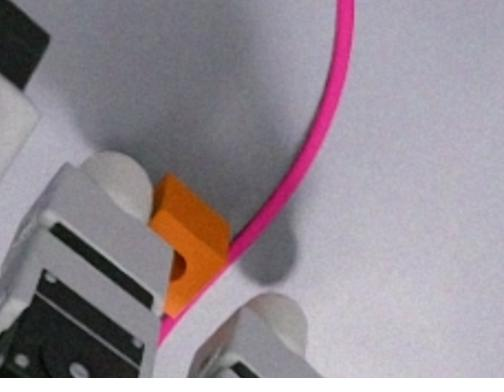

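Call:
execute_actions:
  actions:
    - [[0,0,0,0,0,0, 0.754,-0.25,0.576,0.696, 0.754,0.25,0.576,0.696, 0.85,0,-0.95,-0.2, 0.714,0.678,0.226,0.168, 0.5,-0.8, 0,0,0.018,0,0,0, 0.754,0.13,0.576,0.696, 0.754,0.02,0.576,0.696, 0.85,0,-0.95,-0.2, 0.714,0.678,0.226,0.168, 0.5,-0.85]]
    - [[0,0,0,0,0,0, 0.754,-0.25,0.576,0.696, 0.754,0.25,0.576,0.696, 0.85,0,-0.95,-0.2, 0.714,0.678,0.226,0.168, 0.5,-0.8, 0,0,0,0,0,0, 0.754,0.0,0.576,0.696, 0.754,0.03,0.576,0.696, 0.85,0,-0.95,-0.2, 0.714,0.678,0.226,0.168, 0.5,-0.9]]
  cameras: ["cam_right_wrist"]

Call:
zoom_image:
  camera: "cam_right_wrist"
  region: [260, 60, 420, 180]

Scene clock: 589.33 s.
left_arm: end_effector_position=(+0.3526, +0.1492, +0.1932) hand_goal=(+0.754, -0.250, +0.576, +0.696, +0.754, +0.250, +0.576, +0.696, +0.850, +0.000, -0.950, -0.200, +0.714, +0.678, +0.226, +0.168) hand_measured=(+0.754, -0.028, +0.576, +0.696, +0.752, +0.024, +0.576, +0.696, +0.850, +0.000, -0.942, -0.198, +0.714, +0.678, +0.222, +0.168) hand_current_ma=(+0, +412, +0, +0, +0, -412, +0, +0, +0, +0, +3, +1, +0, +0, -1, +0) hand_state=(goal, blocked, goal, goal, goal, blocked, goal, goal, goal, goal, goal, goal, goal, goal, goal, goal) hand_current_limit=0.50 hand_speed=-0.80 end_effector_quat_wxyz=(+0.001, +0.881, +0.473, -0.009) | right_arm: end_effector_position=(+0.3743, +0.4201, +0.1062) hand_goal=(+0.754, +0.000, +0.576, +0.696, +0.754, +0.030, +0.576, +0.696, +0.850, +0.000, -0.950, -0.200, +0.714, +0.678, +0.226, +0.168) hand_measured=(+0.754, +0.032, +0.576, +0.696, +0.752, +0.018, +0.576, +0.696, +0.850, +0.000, -0.944, -0.198, +0.714, +0.678, +0.224, +0.168) hand_current_ma=(+1, +72, +1, +0, -1, -22, +0, +0, +1, +0, +12, +4, +0, -1, -5, +0) hand_state=(goal, blocked, goal, goal, goal, goal, goal, goal, goal, goal, goal, goal, goal, goal, goal, goal) hand_current_limit=0.50 hand_speed=-0.90 end_effector_quat_wxyz=(-0.002, +0.120, +0.993, -0.001)
Joint positions: left_arm=[0.584 1.207 1.031 -1.412 0 1.169] | right_arm=[0.802 1.666 1.271 -1.179 -0.002 -0.528]
Joint torques (N m): left_arm=[0.21 -9.47 7.3 0.55 -0.11 -0.07] | right_arm=[-1.55 -12.69 8.65 1.63 0.11 -0.14]
Heat: left arm: hottest elbow 43 °C; right arm: hottest elbow 47 °C.
Hand target: left_arm +0.3561, +0.1492, +0.1968; -0.002, +0.881, +0.474, +0.001 | right_arm +0.3826, +0.4190, +0.1010; +0.001, +0.121, +0.993, +0.001
Off the commanded pose: left_arm 0.005 m, 1 deg | right_arm 0.010 m, 0 deg.
Step readings (end_effector_position of left_arm | right_arm):
0: (+0.3526, +0.1492, +0.1932) | (+0.3742, +0.4199, +0.1156)
1: (+0.3526, +0.1492, +0.1932) | (+0.3742, +0.4198, +0.1155)
2: (+0.3526, +0.1492, +0.1932) | (+0.3744, +0.4201, +0.1154)
4: (+0.3526, +0.1492, +0.1932) | (+0.3748, +0.4205, +0.1139)
8: (+0.3526, +0.1492, +0.1932) | (+0.3744, +0.4201, +0.1084)
15: (+0.3526, +0.1492, +0.1932) | (+0.3744, +0.4200, +0.1062)
16: (+0.3526, +0.1492, +0.1932) | (+0.3743, +0.4201, +0.1062)
17: (+0.3526, +0.1492, +0.1932) | (+0.3743, +0.4201, +0.1062)
19: (+0.3526, +0.1492, +0.1932) | (+0.3743, +0.4201, +0.1062)
23: (+0.3526, +0.1492, +0.1932) | (+0.3743, +0.4201, +0.1062)
30: (+0.3526, +0.1492, +0.1932) | (+0.3743, +0.4201, +0.1062)
camera_calibration:
cam_right_wrist: T_world_to_cam=[[0.878739, 0.477005, -0.0168386, -0.496571], [0.336245, -0.593621, 0.731132, -0.00165055], [0.338758, -0.648136, -0.682028, 0.346001], [0, 0, 0, 1]] pos_world=[0.319701, 0.460143, 0.228828]
Images, in order (width x height): cam_right_wrist 672x504.

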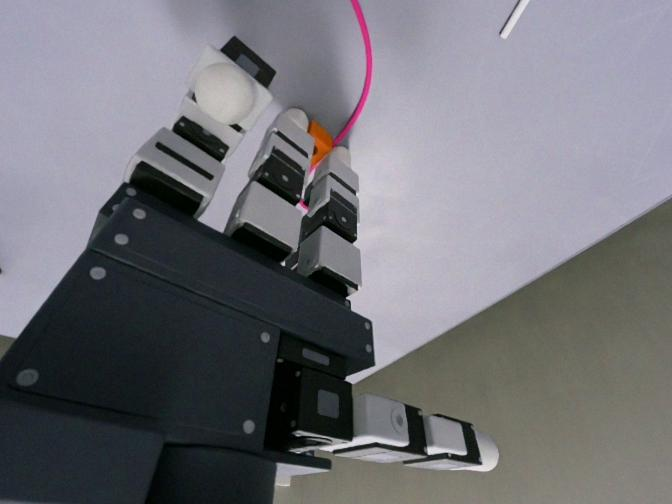

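Scaled by 3.150 from the camera's 672x504 image, which has a finer 960x720 frame.

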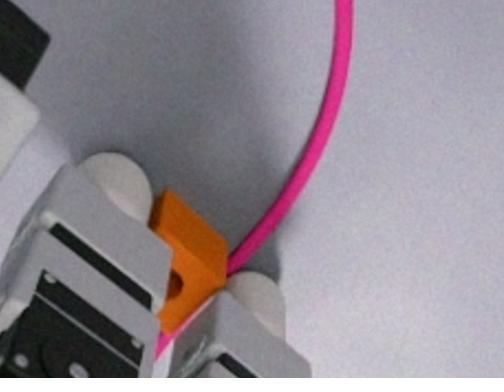

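Call:
execute_actions:
  actions:
    - [[0,0,0,0,0,0, 0.754,-0.25,0.576,0.696, 0.754,0.25,0.576,0.696, 0.85,0,-0.95,-0.2, 0.714,0.678,0.226,0.168, 0.5,-0.8, 0,0,0,0,0,0, 0.754,-0.25,0.576,0.696, 0.754,0.2,0.576,0.696, 0.85,0,-0.95,-0.2, 0.714,0.678,0.226,0.168, 0.45,-0.85]]
    - [[0,0,0,0,0,0, 0.754,-0.25,0.576,0.696, 0.754,0.25,0.576,0.696, 0.85,0,-0.95,-0.2, 0.714,0.678,0.226,0.168, 0.5,-0.8, 0,0,-0.03,0,0,0, 0.754,-0.3,0.576,0.696, 0.754,0.3,0.576,0.696, 0.85,0,-0.95,-0.2, 0.714,0.678,0.226,0.168, 0.55,-0.85]]
    - [[0,0,0,0,0,0, 0.754,-0.25,0.576,0.696, 0.754,0.25,0.576,0.696, 0.85,0,-0.95,-0.2, 0.714,0.678,0.226,0.168, 0.5,-0.8, 0,0,-0.08,0,0,0, 0.754,-0.3,0.576,0.696, 0.754,0.3,0.576,0.696, 0.85,0,-0.95,-0.2, 0.714,0.678,0.226,0.168, 0.55,-0.85]]
    - [[0,0,0,0,0,0, 0.754,-0.25,0.576,0.696, 0.754,0.25,0.576,0.696, 0.85,0,-0.95,-0.2, 0.714,0.678,0.226,0.168, 0.5,-0.8, 0,-0.02,-0.1,0,0,0, 0.754,-0.3,0.576,0.696, 0.754,0.3,0.576,0.696, 0.85,0,-0.95,-0.2, 0.714,0.678,0.226,0.168, 0.55,-0.85]]
  cameras: ["cam_right_wrist","cam_low"]

Scene clock: 624.27 s.
left_arm: end_effector_position=(+0.3526, +0.1492, +0.1932) hand_goal=(+0.754, -0.250, +0.576, +0.696, +0.754, +0.250, +0.576, +0.696, +0.850, +0.000, -0.950, -0.200, +0.714, +0.678, +0.226, +0.168) hand_measured=(+0.754, -0.028, +0.576, +0.696, +0.752, +0.024, +0.576, +0.696, +0.850, +0.000, -0.942, -0.198, +0.714, +0.678, +0.222, +0.168) hand_current_ma=(+0, +412, +0, +0, +0, -412, +0, +0, +0, +0, +3, +1, +0, +0, -1, +0) hand_state=(goal, blocked, goal, goal, goal, blocked, goal, goal, goal, goal, goal, goal, goal, goal, goal, goal) hand_current_limit=0.50 hand_speed=-0.80 end_effector_quat_wxyz=(+0.001, +0.881, +0.473, -0.009) | right_arm: end_effector_position=(+0.3670, +0.4033, +0.2065) hand_goal=(+0.754, -0.300, +0.576, +0.696, +0.754, +0.300, +0.576, +0.696, +0.850, +0.000, -0.950, -0.200, +0.714, +0.678, +0.226, +0.168) hand_measured=(+0.746, -0.006, +0.572, +0.696, +0.752, +0.034, +0.574, +0.696, +0.850, +0.000, -0.944, -0.198, +0.714, +0.678, +0.224, +0.168) hand_current_ma=(-14, +426, -4, +0, -3, -426, -1, +0, +1, +0, +12, +4, +0, -1, -5, +0) hand_state=(goal, blocked, goal, goal, goal, blocked, goal, goal, goal, goal, goal, goal, goal, goal, goal, goal) hand_current_limit=0.55 hand_speed=-0.85 end_effector_quat_wxyz=(-0.010, +0.121, +0.993, -0.012)
Joint positions: left_arm=[0.584 1.207 1.031 -1.412 0 1.169] | right_arm=[0.789 1.571 1.433 -1.464 -0.001 -0.54]
Joint torques (N m): left_arm=[0.15 -9.47 7.31 0.55 -0.11 -0.07] | right_arm=[-1.61 -12.92 12.93 0.23 0.1 -0.16]
Motor temperatures (°C): left_arm=[20 26 43 23 20 22] | right_arm=[21 27 46 21 23 23]
Heat: left arm: hottest elbow 43 °C; right arm: hottest elbow 46 °C.
Hand target: left_arm +0.3561, +0.1492, +0.1968; -0.002, +0.881, +0.474, +0.001 | right_arm +0.3796, +0.4071, +0.2270; +0.001, +0.121, +0.993, +0.001
Off the commanded pose: left_arm 0.005 m, 1 deg | right_arm 0.024 m, 2 deg.
Step readings (end_effector_position of left_arm | right_arm):
0: (+0.3526, +0.1492, +0.1932) | (+0.3743, +0.4201, +0.1062)
1: (+0.3526, +0.1492, +0.1932) | (+0.3743, +0.4201, +0.1062)
2: (+0.3526, +0.1492, +0.1932) | (+0.3743, +0.4201, +0.1062)
4: (+0.3526, +0.1492, +0.1932) | (+0.3744, +0.4201, +0.1062)
8: (+0.3526, +0.1492, +0.1932) | (+0.3744, +0.4201, +0.1062)
15: (+0.3526, +0.1492, +0.1932) | (+0.3744, +0.4201, +0.1062)
16: (+0.3526, +0.1492, +0.1932) | (+0.3744, +0.4201, +0.1062)
17: (+0.3526, +0.1492, +0.1932) | (+0.3744, +0.4201, +0.1062)
19: (+0.3526, +0.1492, +0.1932) | (+0.3743, +0.4201, +0.1062)
23: (+0.3526, +0.1492, +0.1932) | (+0.3735, +0.4191, +0.1058)
30: (+0.3526, +0.1492, +0.1932) | (+0.3729, +0.4184, +0.1055)
31: (+0.3526, +0.1492, +0.1932) | (+0.3726, +0.4181, +0.1054)
32: (+0.3526, +0.1492, +0.1932) | (+0.3719, +0.4173, +0.1063)
34: (+0.3526, +0.1492, +0.1932) | (+0.3676, +0.4130, +0.1079)
38: (+0.3526, +0.1492, +0.1932) | (+0.3642, +0.4094, +0.1181)
45: (+0.3526, +0.1492, +0.1932) | (+0.3676, +0.4130, +0.1382)
46: (+0.3526, +0.1492, +0.1932) | (+0.3679, +0.4129, +0.1392)
47: (+0.3526, +0.1492, +0.1932) | (+0.3667, +0.4118, +0.1404)
49: (+0.3526, +0.1492, +0.1932) | (+0.3636, +0.4077, +0.1458)
53: (+0.3526, +0.1492, +0.1932) | (+0.3625, +0.4025, +0.1701)
60: (+0.3526, +0.1492, +0.1932) | (+0.3679, +0.4040, +0.2062)
camera_calibration:
cam_right_wrist: T_world_to_cam=[[0.878667, 0.475408, -0.0439461, -0.474174], [0.349966, -0.578729, 0.736612, -0.0945441], [0.324758, -0.662616, -0.674887, 0.415505], [0, 0, 0, 1]] pos_world=[0.314789, 0.446031, 0.329223]
Images, in order (width x height): cam_low 672x504, cam_right_wrist 672x504.

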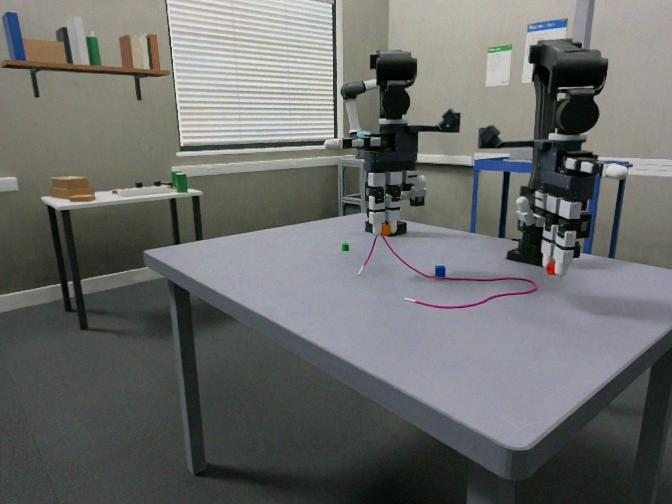

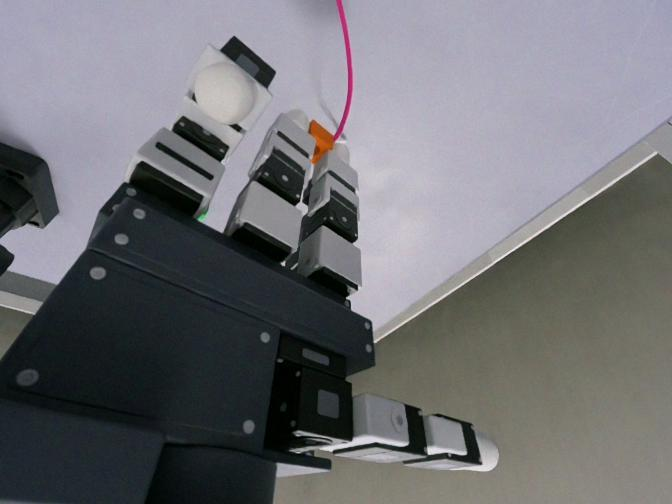

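Call:
execute_actions:
  actions:
    - [[0,0,0,-0.12,0,0, 0.64,-0.25,0.576,0.696, 0.64,0.25,0.576,0.696, 0.85,0,-0.95,-0.2, 0.714,0.678,0.226,0.168, 0.5,-0.8, -0.052,-0.0865,-0.042,0,0,0.1, 0.754,-0.3,0.576,0.696, 0.754,0.3,0.576,0.696, 0.85,0,-0.95,-0.2, 0.714,0.678,0.226,0.168, 0.55,-0.85]]
    - [[0,0,0,-0.12,0,0, 0.53,-0.25,0.576,0.696, 0.53,0.25,0.576,0.696, 0.85,0,-0.95,-0.2, 0.714,0.678,0.226,0.168, 0.5,-0.8, -0.052,-0.0865,-0.042,0,0,0.1, 0.754,-0.3,0.576,0.696, 0.754,0.3,0.576,0.696, 0.85,0,-0.95,-0.2, 0.714,0.678,0.226,0.168, 0.55,-0.85]]
    - [[0,0,0,-0.12,0,0, 0.411,-0.25,0.576,0.696, 0.411,0.25,0.576,0.696, 0.85,0,-0.95,-0.2, 0.714,0.678,0.226,0.168, 0.5,-0.8, -0.0926,-0.04,-0.033,0,0,0.1, 0.754,-0.3,0.576,0.696, 0.754,0.3,0.576,0.696, 0.85,0,-0.95,-0.2, 0.714,0.678,0.226,0.168, 0.55,-0.85]]
    - [[0,0,0,0,0,0, 0.411,-0.25,0.576,0.696, 0.411,0.25,0.576,0.696, 0.85,0,-0.95,-0.2, 0.714,0.678,0.226,0.168, 0.5,-0.8, -0.0926,-0.04,-0.033,0,0,0.1, 0.754,-0.3,0.576,0.696, 0.754,0.3,0.576,0.696, 0.85,0,-0.95,-0.2, 0.714,0.678,0.226,0.168, 0.55,-0.85]]
    - [[0,0,0,0,0,0, 0.411,-0.25,0.576,0.696, 0.411,0.25,0.576,0.696, 0.85,0,-0.95,-0.2, 0.714,0.678,0.226,0.168, 0.5,-0.8, -0.098,0.022,-0.028,0,0,0.1, 0.754,-0.3,0.576,0.696, 0.754,0.3,0.576,0.696, 0.85,0,-0.95,-0.2, 0.714,0.678,0.226,0.168, 0.55,-0.85]]
    - [[0,0,0,0,0,0, 0.411,-0.25,0.576,0.696, 0.411,0.25,0.576,0.696, 0.85,0,-0.95,-0.2, 0.714,0.678,0.226,0.168, 0.5,-0.8, -0.098,0.022,-0.028,0,0,0.1, 0.754,-0.3,0.576,0.696, 0.754,0.3,0.576,0.696, 0.85,0,-0.95,-0.2, 0.714,0.678,0.226,0.168, 0.55,-0.85]]
  cameras: ["cam_high","cam_low"]

Scene clock: 665.20 s.
left_arm: end_effector_position=(+0.3546, +0.1491, +0.1971) hand_goal=(+0.412, -0.250, +0.576, +0.696, +0.412, +0.250, +0.576, +0.696, +0.850, +0.000, -0.950, -0.200, +0.714, +0.678, +0.226, +0.168) hand_measured=(+0.440, -0.028, +0.578, +0.696, +0.430, +0.024, +0.576, +0.696, +0.856, +0.000, -0.946, -0.198, +0.722, +0.678, +0.222, +0.168) hand_current_ma=(+28, +412, +0, +0, +13, -412, +0, +0, +2, +0, +1, +0, +3, +0, -1, +0) hand_state=(blocked, blocked, goal, goal, goal, blocked, goal, goal, goal, goal, goal, goal, goal, goal, goal, goal) hand_current_limit=0.50 hand_speed=-0.80 end_effector_quat_wxyz=(+0.468, +0.746, +0.400, +0.254) | right_arm: end_effector_position=(+0.4234, +0.0538, +0.3220) hand_goal=(+0.754, -0.300, +0.576, +0.696, +0.754, +0.300, +0.576, +0.696, +0.850, +0.000, -0.950, -0.200, +0.714, +0.678, +0.226, +0.168) hand_measured=(+0.748, -0.006, +0.572, +0.696, +0.754, +0.034, +0.574, +0.696, +0.850, +0.000, -0.944, -0.198, +0.714, +0.678, +0.224, +0.168) hand_current_ma=(-9, +426, -4, +0, +0, -426, -1, +0, +1, +0, +12, +4, +0, -1, -5, +0) hand_state=(goal, blocked, goal, goal, goal, blocked, goal, goal, goal, goal, goal, goal, goal, goal, goal, goal) hand_current_limit=0.55 hand_speed=-0.85 end_effector_quat_wxyz=(+0.008, +0.870, +0.494, +0.009)
Joint positions: left_arm=[0.92 1.323 0.625 -0.73 1.118 1.417] | right_arm=[0.319 1.328 1.468 -1.689 0.012 0.857]
Joint torques (N m): left_arm=[0.56 -8.18 5.61 0.92 1.34 0.01] | right_arm=[-0.91 -9.76 13.7 0.21 0.21 0.05]
Motor temperatures (°C): left_arm=[20 26 43 23 21 22] | right_arm=[21 26 54 21 23 23]
Heat: left arm: hottest elbow 43 °C; right arm: hottest elbow 54 °C.
Hand target: left_arm +0.3560, +0.1493, +0.1966; +0.470, +0.745, +0.400, +0.254 | right_arm +0.4284, +0.0522, +0.3504; +0.000, +0.874, +0.486, +0.001
Off the commanded pose: left_arm 0.001 m, 0 deg | right_arm 0.029 m, 2 deg.
joint sent to its limit (right arm) — joint 4 (wrist pitch), lower limit. The joint targets are off in orientation, not in position.
Step readings (end_effector_position of left_arm | right_arm):
0: (+0.3526, +0.1492, +0.1932) | (+0.3670, +0.4033, +0.2065)
1: (+0.3533, +0.1482, +0.1931) | (+0.3671, +0.4030, +0.2064)
2: (+0.3584, +0.1442, +0.1952) | (+0.3679, +0.4012, +0.2065)
4: (+0.3645, +0.1386, +0.1979) | (+0.3718, +0.3935, +0.2083)
8: (+0.3549, +0.1462, +0.1913) | (+0.3858, +0.3695, +0.2237)
15: (+0.3545, +0.1487, +0.1908) | (+0.3930, +0.3514, +0.2426)
16: (+0.3556, +0.1474, +0.1921) | (+0.3932, +0.3508, +0.2425)
17: (+0.3597, +0.1442, +0.1979) | (+0.3940, +0.3479, +0.2420)
19: (+0.3628, +0.1408, +0.2059) | (+0.3934, +0.3379, +0.2413)
23: (+0.3527, +0.1464, +0.2006) | (+0.3903, +0.3125, +0.2506)
30: (+0.3540, +0.1475, +0.1983) | (+0.3913, +0.2954, +0.2702)
31: (+0.3546, +0.1468, +0.1998) | (+0.3916, +0.2946, +0.2701)
32: (+0.3564, +0.1446, +0.2077) | (+0.3933, +0.2900, +0.2698)
34: (+0.3564, +0.1431, +0.2186) | (+0.3953, +0.2801, +0.2690)
38: (+0.3521, +0.1455, +0.2060) | (+0.4039, +0.2519, +0.2713)
45: (+0.3531, +0.1468, +0.1951) | (+0.4080, +0.2336, +0.2733)
46: (+0.3534, +0.1472, +0.1959) | (+0.4081, +0.2326, +0.2732)
47: (+0.3536, +0.1475, +0.1963) | (+0.4082, +0.2287, +0.2735)
49: (+0.3539, +0.1480, +0.1966) | (+0.4071, +0.2189, +0.2748)
53: (+0.3543, +0.1486, +0.1969) | (+0.4066, +0.1916, +0.2842)
60: (+0.3546, +0.1490, +0.1971) | (+0.4045, +0.1727, +0.2921)
61: (+0.3546, +0.1490, +0.1971) | (+0.4044, +0.1719, +0.2921)
62: (+0.3546, +0.1490, +0.1971) | (+0.4053, +0.1674, +0.2924)
64: (+0.3546, +0.1491, +0.1971) | (+0.4071, +0.1582, +0.2944)
68: (+0.3546, +0.1491, +0.1970) | (+0.4166, +0.1290, +0.3027)
75: (+0.3546, +0.1491, +0.1970) | (+0.4218, +0.1131, +0.3113)
76: (+0.3546, +0.1491, +0.1971) | (+0.4216, +0.1126, +0.3114)
77: (+0.3546, +0.1491, +0.1971) | (+0.4216, +0.1087, +0.3118)
79: (+0.3546, +0.1491, +0.1971) | (+0.4213, +0.0999, +0.3124)
83: (+0.3546, +0.1491, +0.1971) | (+0.4233, +0.0714, +0.3158)
90: (+0.3546, +0.1491, +0.1971) | (+0.4243, +0.0548, +0.3215)
Images, in order (width x height): cam_high 672x504, cam_low 672x504.

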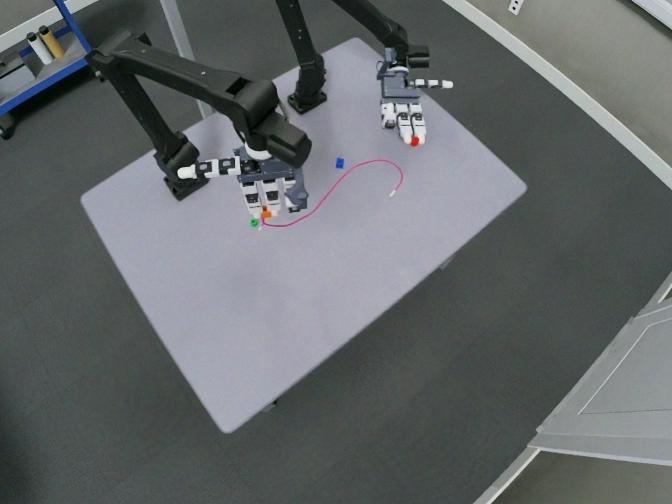

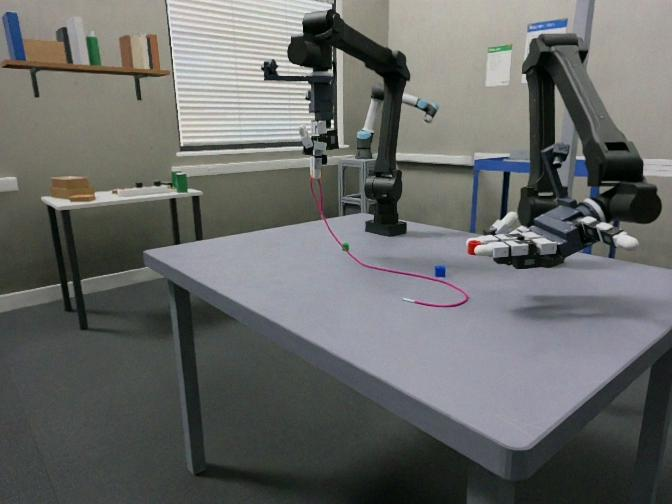

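Call:
execute_actions:
  actions:
    - [[-0.109,0.0285,0.080,0,0,0, 0.411,-0.25,0.576,0.696, 0.411,0.25,0.576,0.696, 0.85,0,-0.95,-0.2, 0.714,0.678,0.226,0.168, 0.5,-0.8, 0,0,0,0,0,0, 0.754,-0.3,0.576,0.696, 0.754,0.3,0.576,0.696, 0.85,0,-0.95,-0.2, 0.714,0.678,0.226,0.168, 0.55,-0.85]]
    - [[-0.109,0.0285,0.080,0,0,0, 0.411,-0.25,0.576,0.696, 0.411,0.25,0.576,0.696, 0.85,0,-0.95,-0.2, 0.714,0.678,0.226,0.168, 0.5,-0.8, 0,0,0,0,0,0, 0.754,-0.3,0.576,0.696, 0.754,0.3,0.576,0.696, 0.85,0,-0.95,-0.2, 0.714,0.678,0.226,0.168, 0.55,-0.85]]
    - [[-0.109,0.0285,0.080,0,0,0, 0.411,-0.25,0.576,0.696, 0.411,0.25,0.576,0.696, 0.85,0,-0.95,-0.2, 0.714,0.678,0.226,0.168, 0.5,-0.8, 0,0,0,0,0,0, 0.754,-0.3,0.576,0.696, 0.754,0.3,0.576,0.696, 0.85,0,-0.95,-0.2, 0.714,0.678,0.226,0.168, 0.55,-0.85]]
    - [[-0.109,0.0285,0.080,0,0,0, 0.411,-0.25,0.576,0.696, 0.411,0.25,0.576,0.696, 0.85,0,-0.95,-0.2, 0.714,0.678,0.226,0.168, 0.5,-0.8, 0,0,0,0,0,0, 0.754,-0.3,0.576,0.696, 0.754,0.3,0.576,0.696, 0.85,0,-0.95,-0.2, 0.714,0.678,0.226,0.168, 0.55,-0.85]]
  cameras: ["cam_high","cam_low","cam_left_wrist"]

Scene clock: 692.77 s.
left_arm: end_effector_position=(+0.3707, -0.1741, +0.1613) hand_goal=(+0.412, -0.250, +0.576, +0.696, +0.412, +0.250, +0.576, +0.696, +0.850, +0.000, -0.950, -0.200, +0.714, +0.678, +0.226, +0.168) hand_measured=(+0.438, -0.028, +0.578, +0.696, +0.426, +0.026, +0.576, +0.696, +0.856, +0.000, -0.946, -0.198, +0.722, +0.678, +0.224, +0.168) hand_current_ma=(+24, +412, +0, +0, +9, -412, +0, +0, +2, +0, +1, +0, +3, +0, -1, +0) hand_state=(blocked, blocked, goal, goal, goal, blocked, goal, goal, goal, goal, goal, goal, goal, goal, goal, goal) hand_current_limit=0.50 hand_speed=-0.80 end_effector_quat_wxyz=(+0.456, +0.754, +0.404, +0.245) | right_arm: end_effector_position=(+0.4233, +0.0536, +0.3220) hand_goal=(+0.754, -0.300, +0.576, +0.696, +0.754, +0.300, +0.576, +0.696, +0.850, +0.000, -0.950, -0.200, +0.714, +0.678, +0.226, +0.168) hand_measured=(+0.748, -0.006, +0.572, +0.696, +0.754, +0.034, +0.574, +0.696, +0.850, +0.000, -0.944, -0.198, +0.714, +0.678, +0.224, +0.168) hand_current_ma=(-9, +426, -4, +0, +0, -426, -1, +0, +1, +0, +12, +4, +0, -1, -5, +0) hand_state=(goal, blocked, goal, goal, goal, blocked, goal, goal, goal, goal, goal, goal, goal, goal, goal, goal) hand_current_limit=0.55 hand_speed=-0.85 end_effector_quat_wxyz=(+0.008, +0.870, +0.493, +0.009)
Joint positions: left_arm=[-0.41 1.099 0.206 0.404 0.156 0.084] | right_arm=[0.319 1.328 1.468 -1.689 0.012 0.859]
Joint torques (N m): left_arm=[0.21 -3.66 8.06 3.14 -0.09 0.01] | right_arm=[-0.97 -9.76 13.7 0.21 0.22 0.05]
Motor temperatures (°C): left_arm=[20 26 42 23 24 22] | right_arm=[21 26 55 21 23 23]
Heat: left arm: hottest elbow 42 °C; right arm: hottest elbow 55 °C.
Hand target: left_arm +0.3810, -0.1807, +0.1755; +0.470, +0.745, +0.400, +0.254 | right_arm +0.4284, +0.0522, +0.3504; +0.000, +0.874, +0.485, +0.001
Off the commanded pose: left_arm 0.019 m, 2 deg | right_arm 0.029 m, 2 deg.
joint sent to its limit (right arm) — joint 4 (wrist pitch), lower limit. The joint targets are off in orientation, not in position.
Step readings (end_effector_position of left_arm | right_arm):
0: (+0.3546, +0.1491, +0.1971) | (+0.4233, +0.0537, +0.3220)
1: (+0.3547, +0.1486, +0.1965) | (+0.4233, +0.0537, +0.3220)
2: (+0.3552, +0.1457, +0.1947) | (+0.4233, +0.0537, +0.3220)
4: (+0.3552, +0.1278, +0.1890) | (+0.4233, +0.0537, +0.3220)
8: (+0.3517, +0.0744, +0.1821) | (+0.4233, +0.0537, +0.3220)
15: (+0.3572, +0.0648, +0.1887) | (+0.4233, +0.0537, +0.3220)
16: (+0.3580, +0.0651, +0.1886) | (+0.4233, +0.0537, +0.3220)
17: (+0.3595, +0.0631, +0.1864) | (+0.4233, +0.0537, +0.3220)
19: (+0.3601, +0.0445, +0.1829) | (+0.4233, +0.0537, +0.3220)
23: (+0.3544, -0.0074, +0.1805) | (+0.4233, +0.0536, +0.3220)
30: (+0.3626, -0.0174, +0.1815) | (+0.4233, +0.0536, +0.3220)
31: (+0.3638, -0.0172, +0.1810) | (+0.4233, +0.0536, +0.3220)
32: (+0.3660, -0.0187, +0.1785) | (+0.4233, +0.0536, +0.3220)
34: (+0.3666, -0.0363, +0.1759) | (+0.4233, +0.0536, +0.3220)
38: (+0.3597, -0.0870, +0.1771) | (+0.4233, +0.0536, +0.3220)
45: (+0.3686, -0.0985, +0.1834) | (+0.4233, +0.0536, +0.3220)
46: (+0.3701, -0.0981, +0.1835) | (+0.4233, +0.0536, +0.3220)
47: (+0.3728, -0.0989, +0.1821) | (+0.4233, +0.0536, +0.3220)
49: (+0.3730, -0.1154, +0.1800) | (+0.4233, +0.0536, +0.3220)
53: (+0.3610, -0.1673, +0.1748) | (+0.4233, +0.0536, +0.3220)
60: (+0.3675, -0.1757, +0.1576) | (+0.4233, +0.0536, +0.3220)
camera_calibration:
cam_left_wrist: T_world_to_cam=[[-0.648316, -0.465972, -0.602126, 0.230911], [-0.495583, 0.858642, -0.130884, 0.307073], [0.578, 0.213549, -0.7876, 0.0755525], [0, 0, 0, 1]] pos_world=[0.258214, -0.172202, 0.238733]
Images, in order (width x height): cam_high 672x504, cam_low 672x504, cam_left_wrist 672x504.

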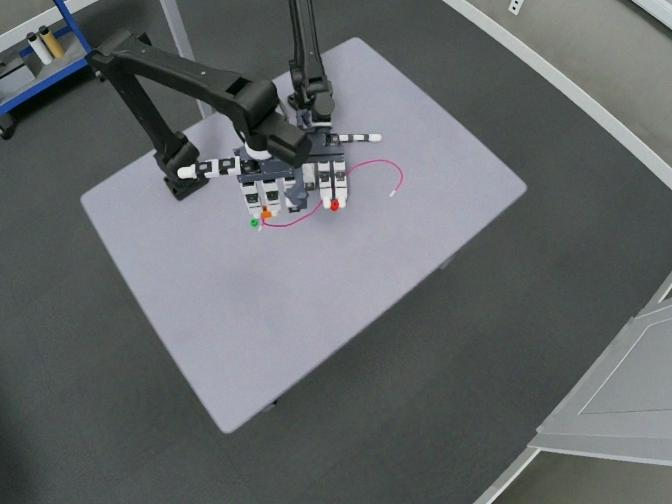

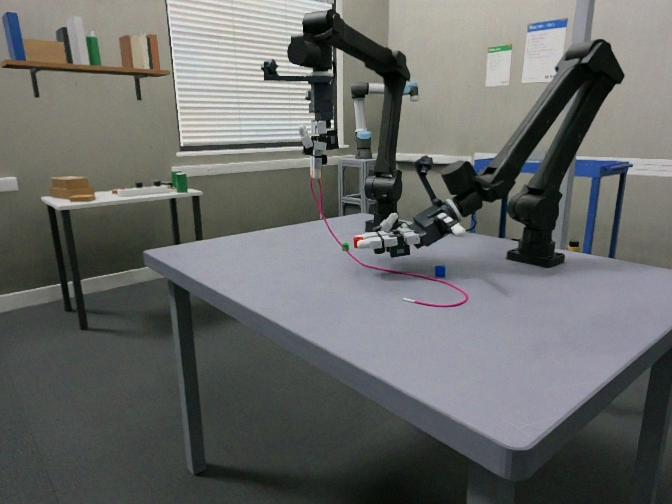

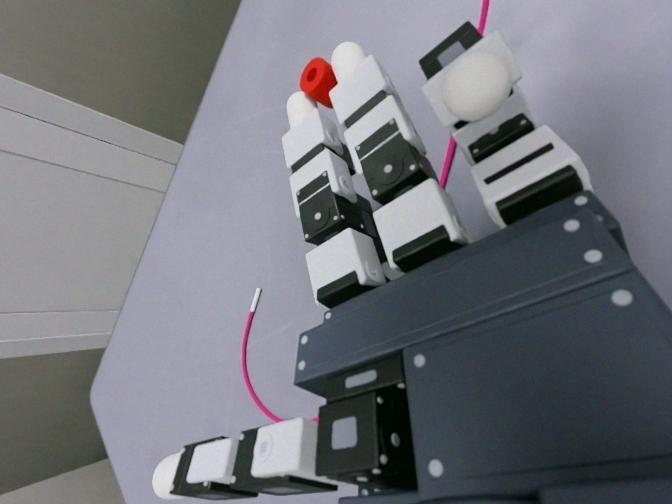

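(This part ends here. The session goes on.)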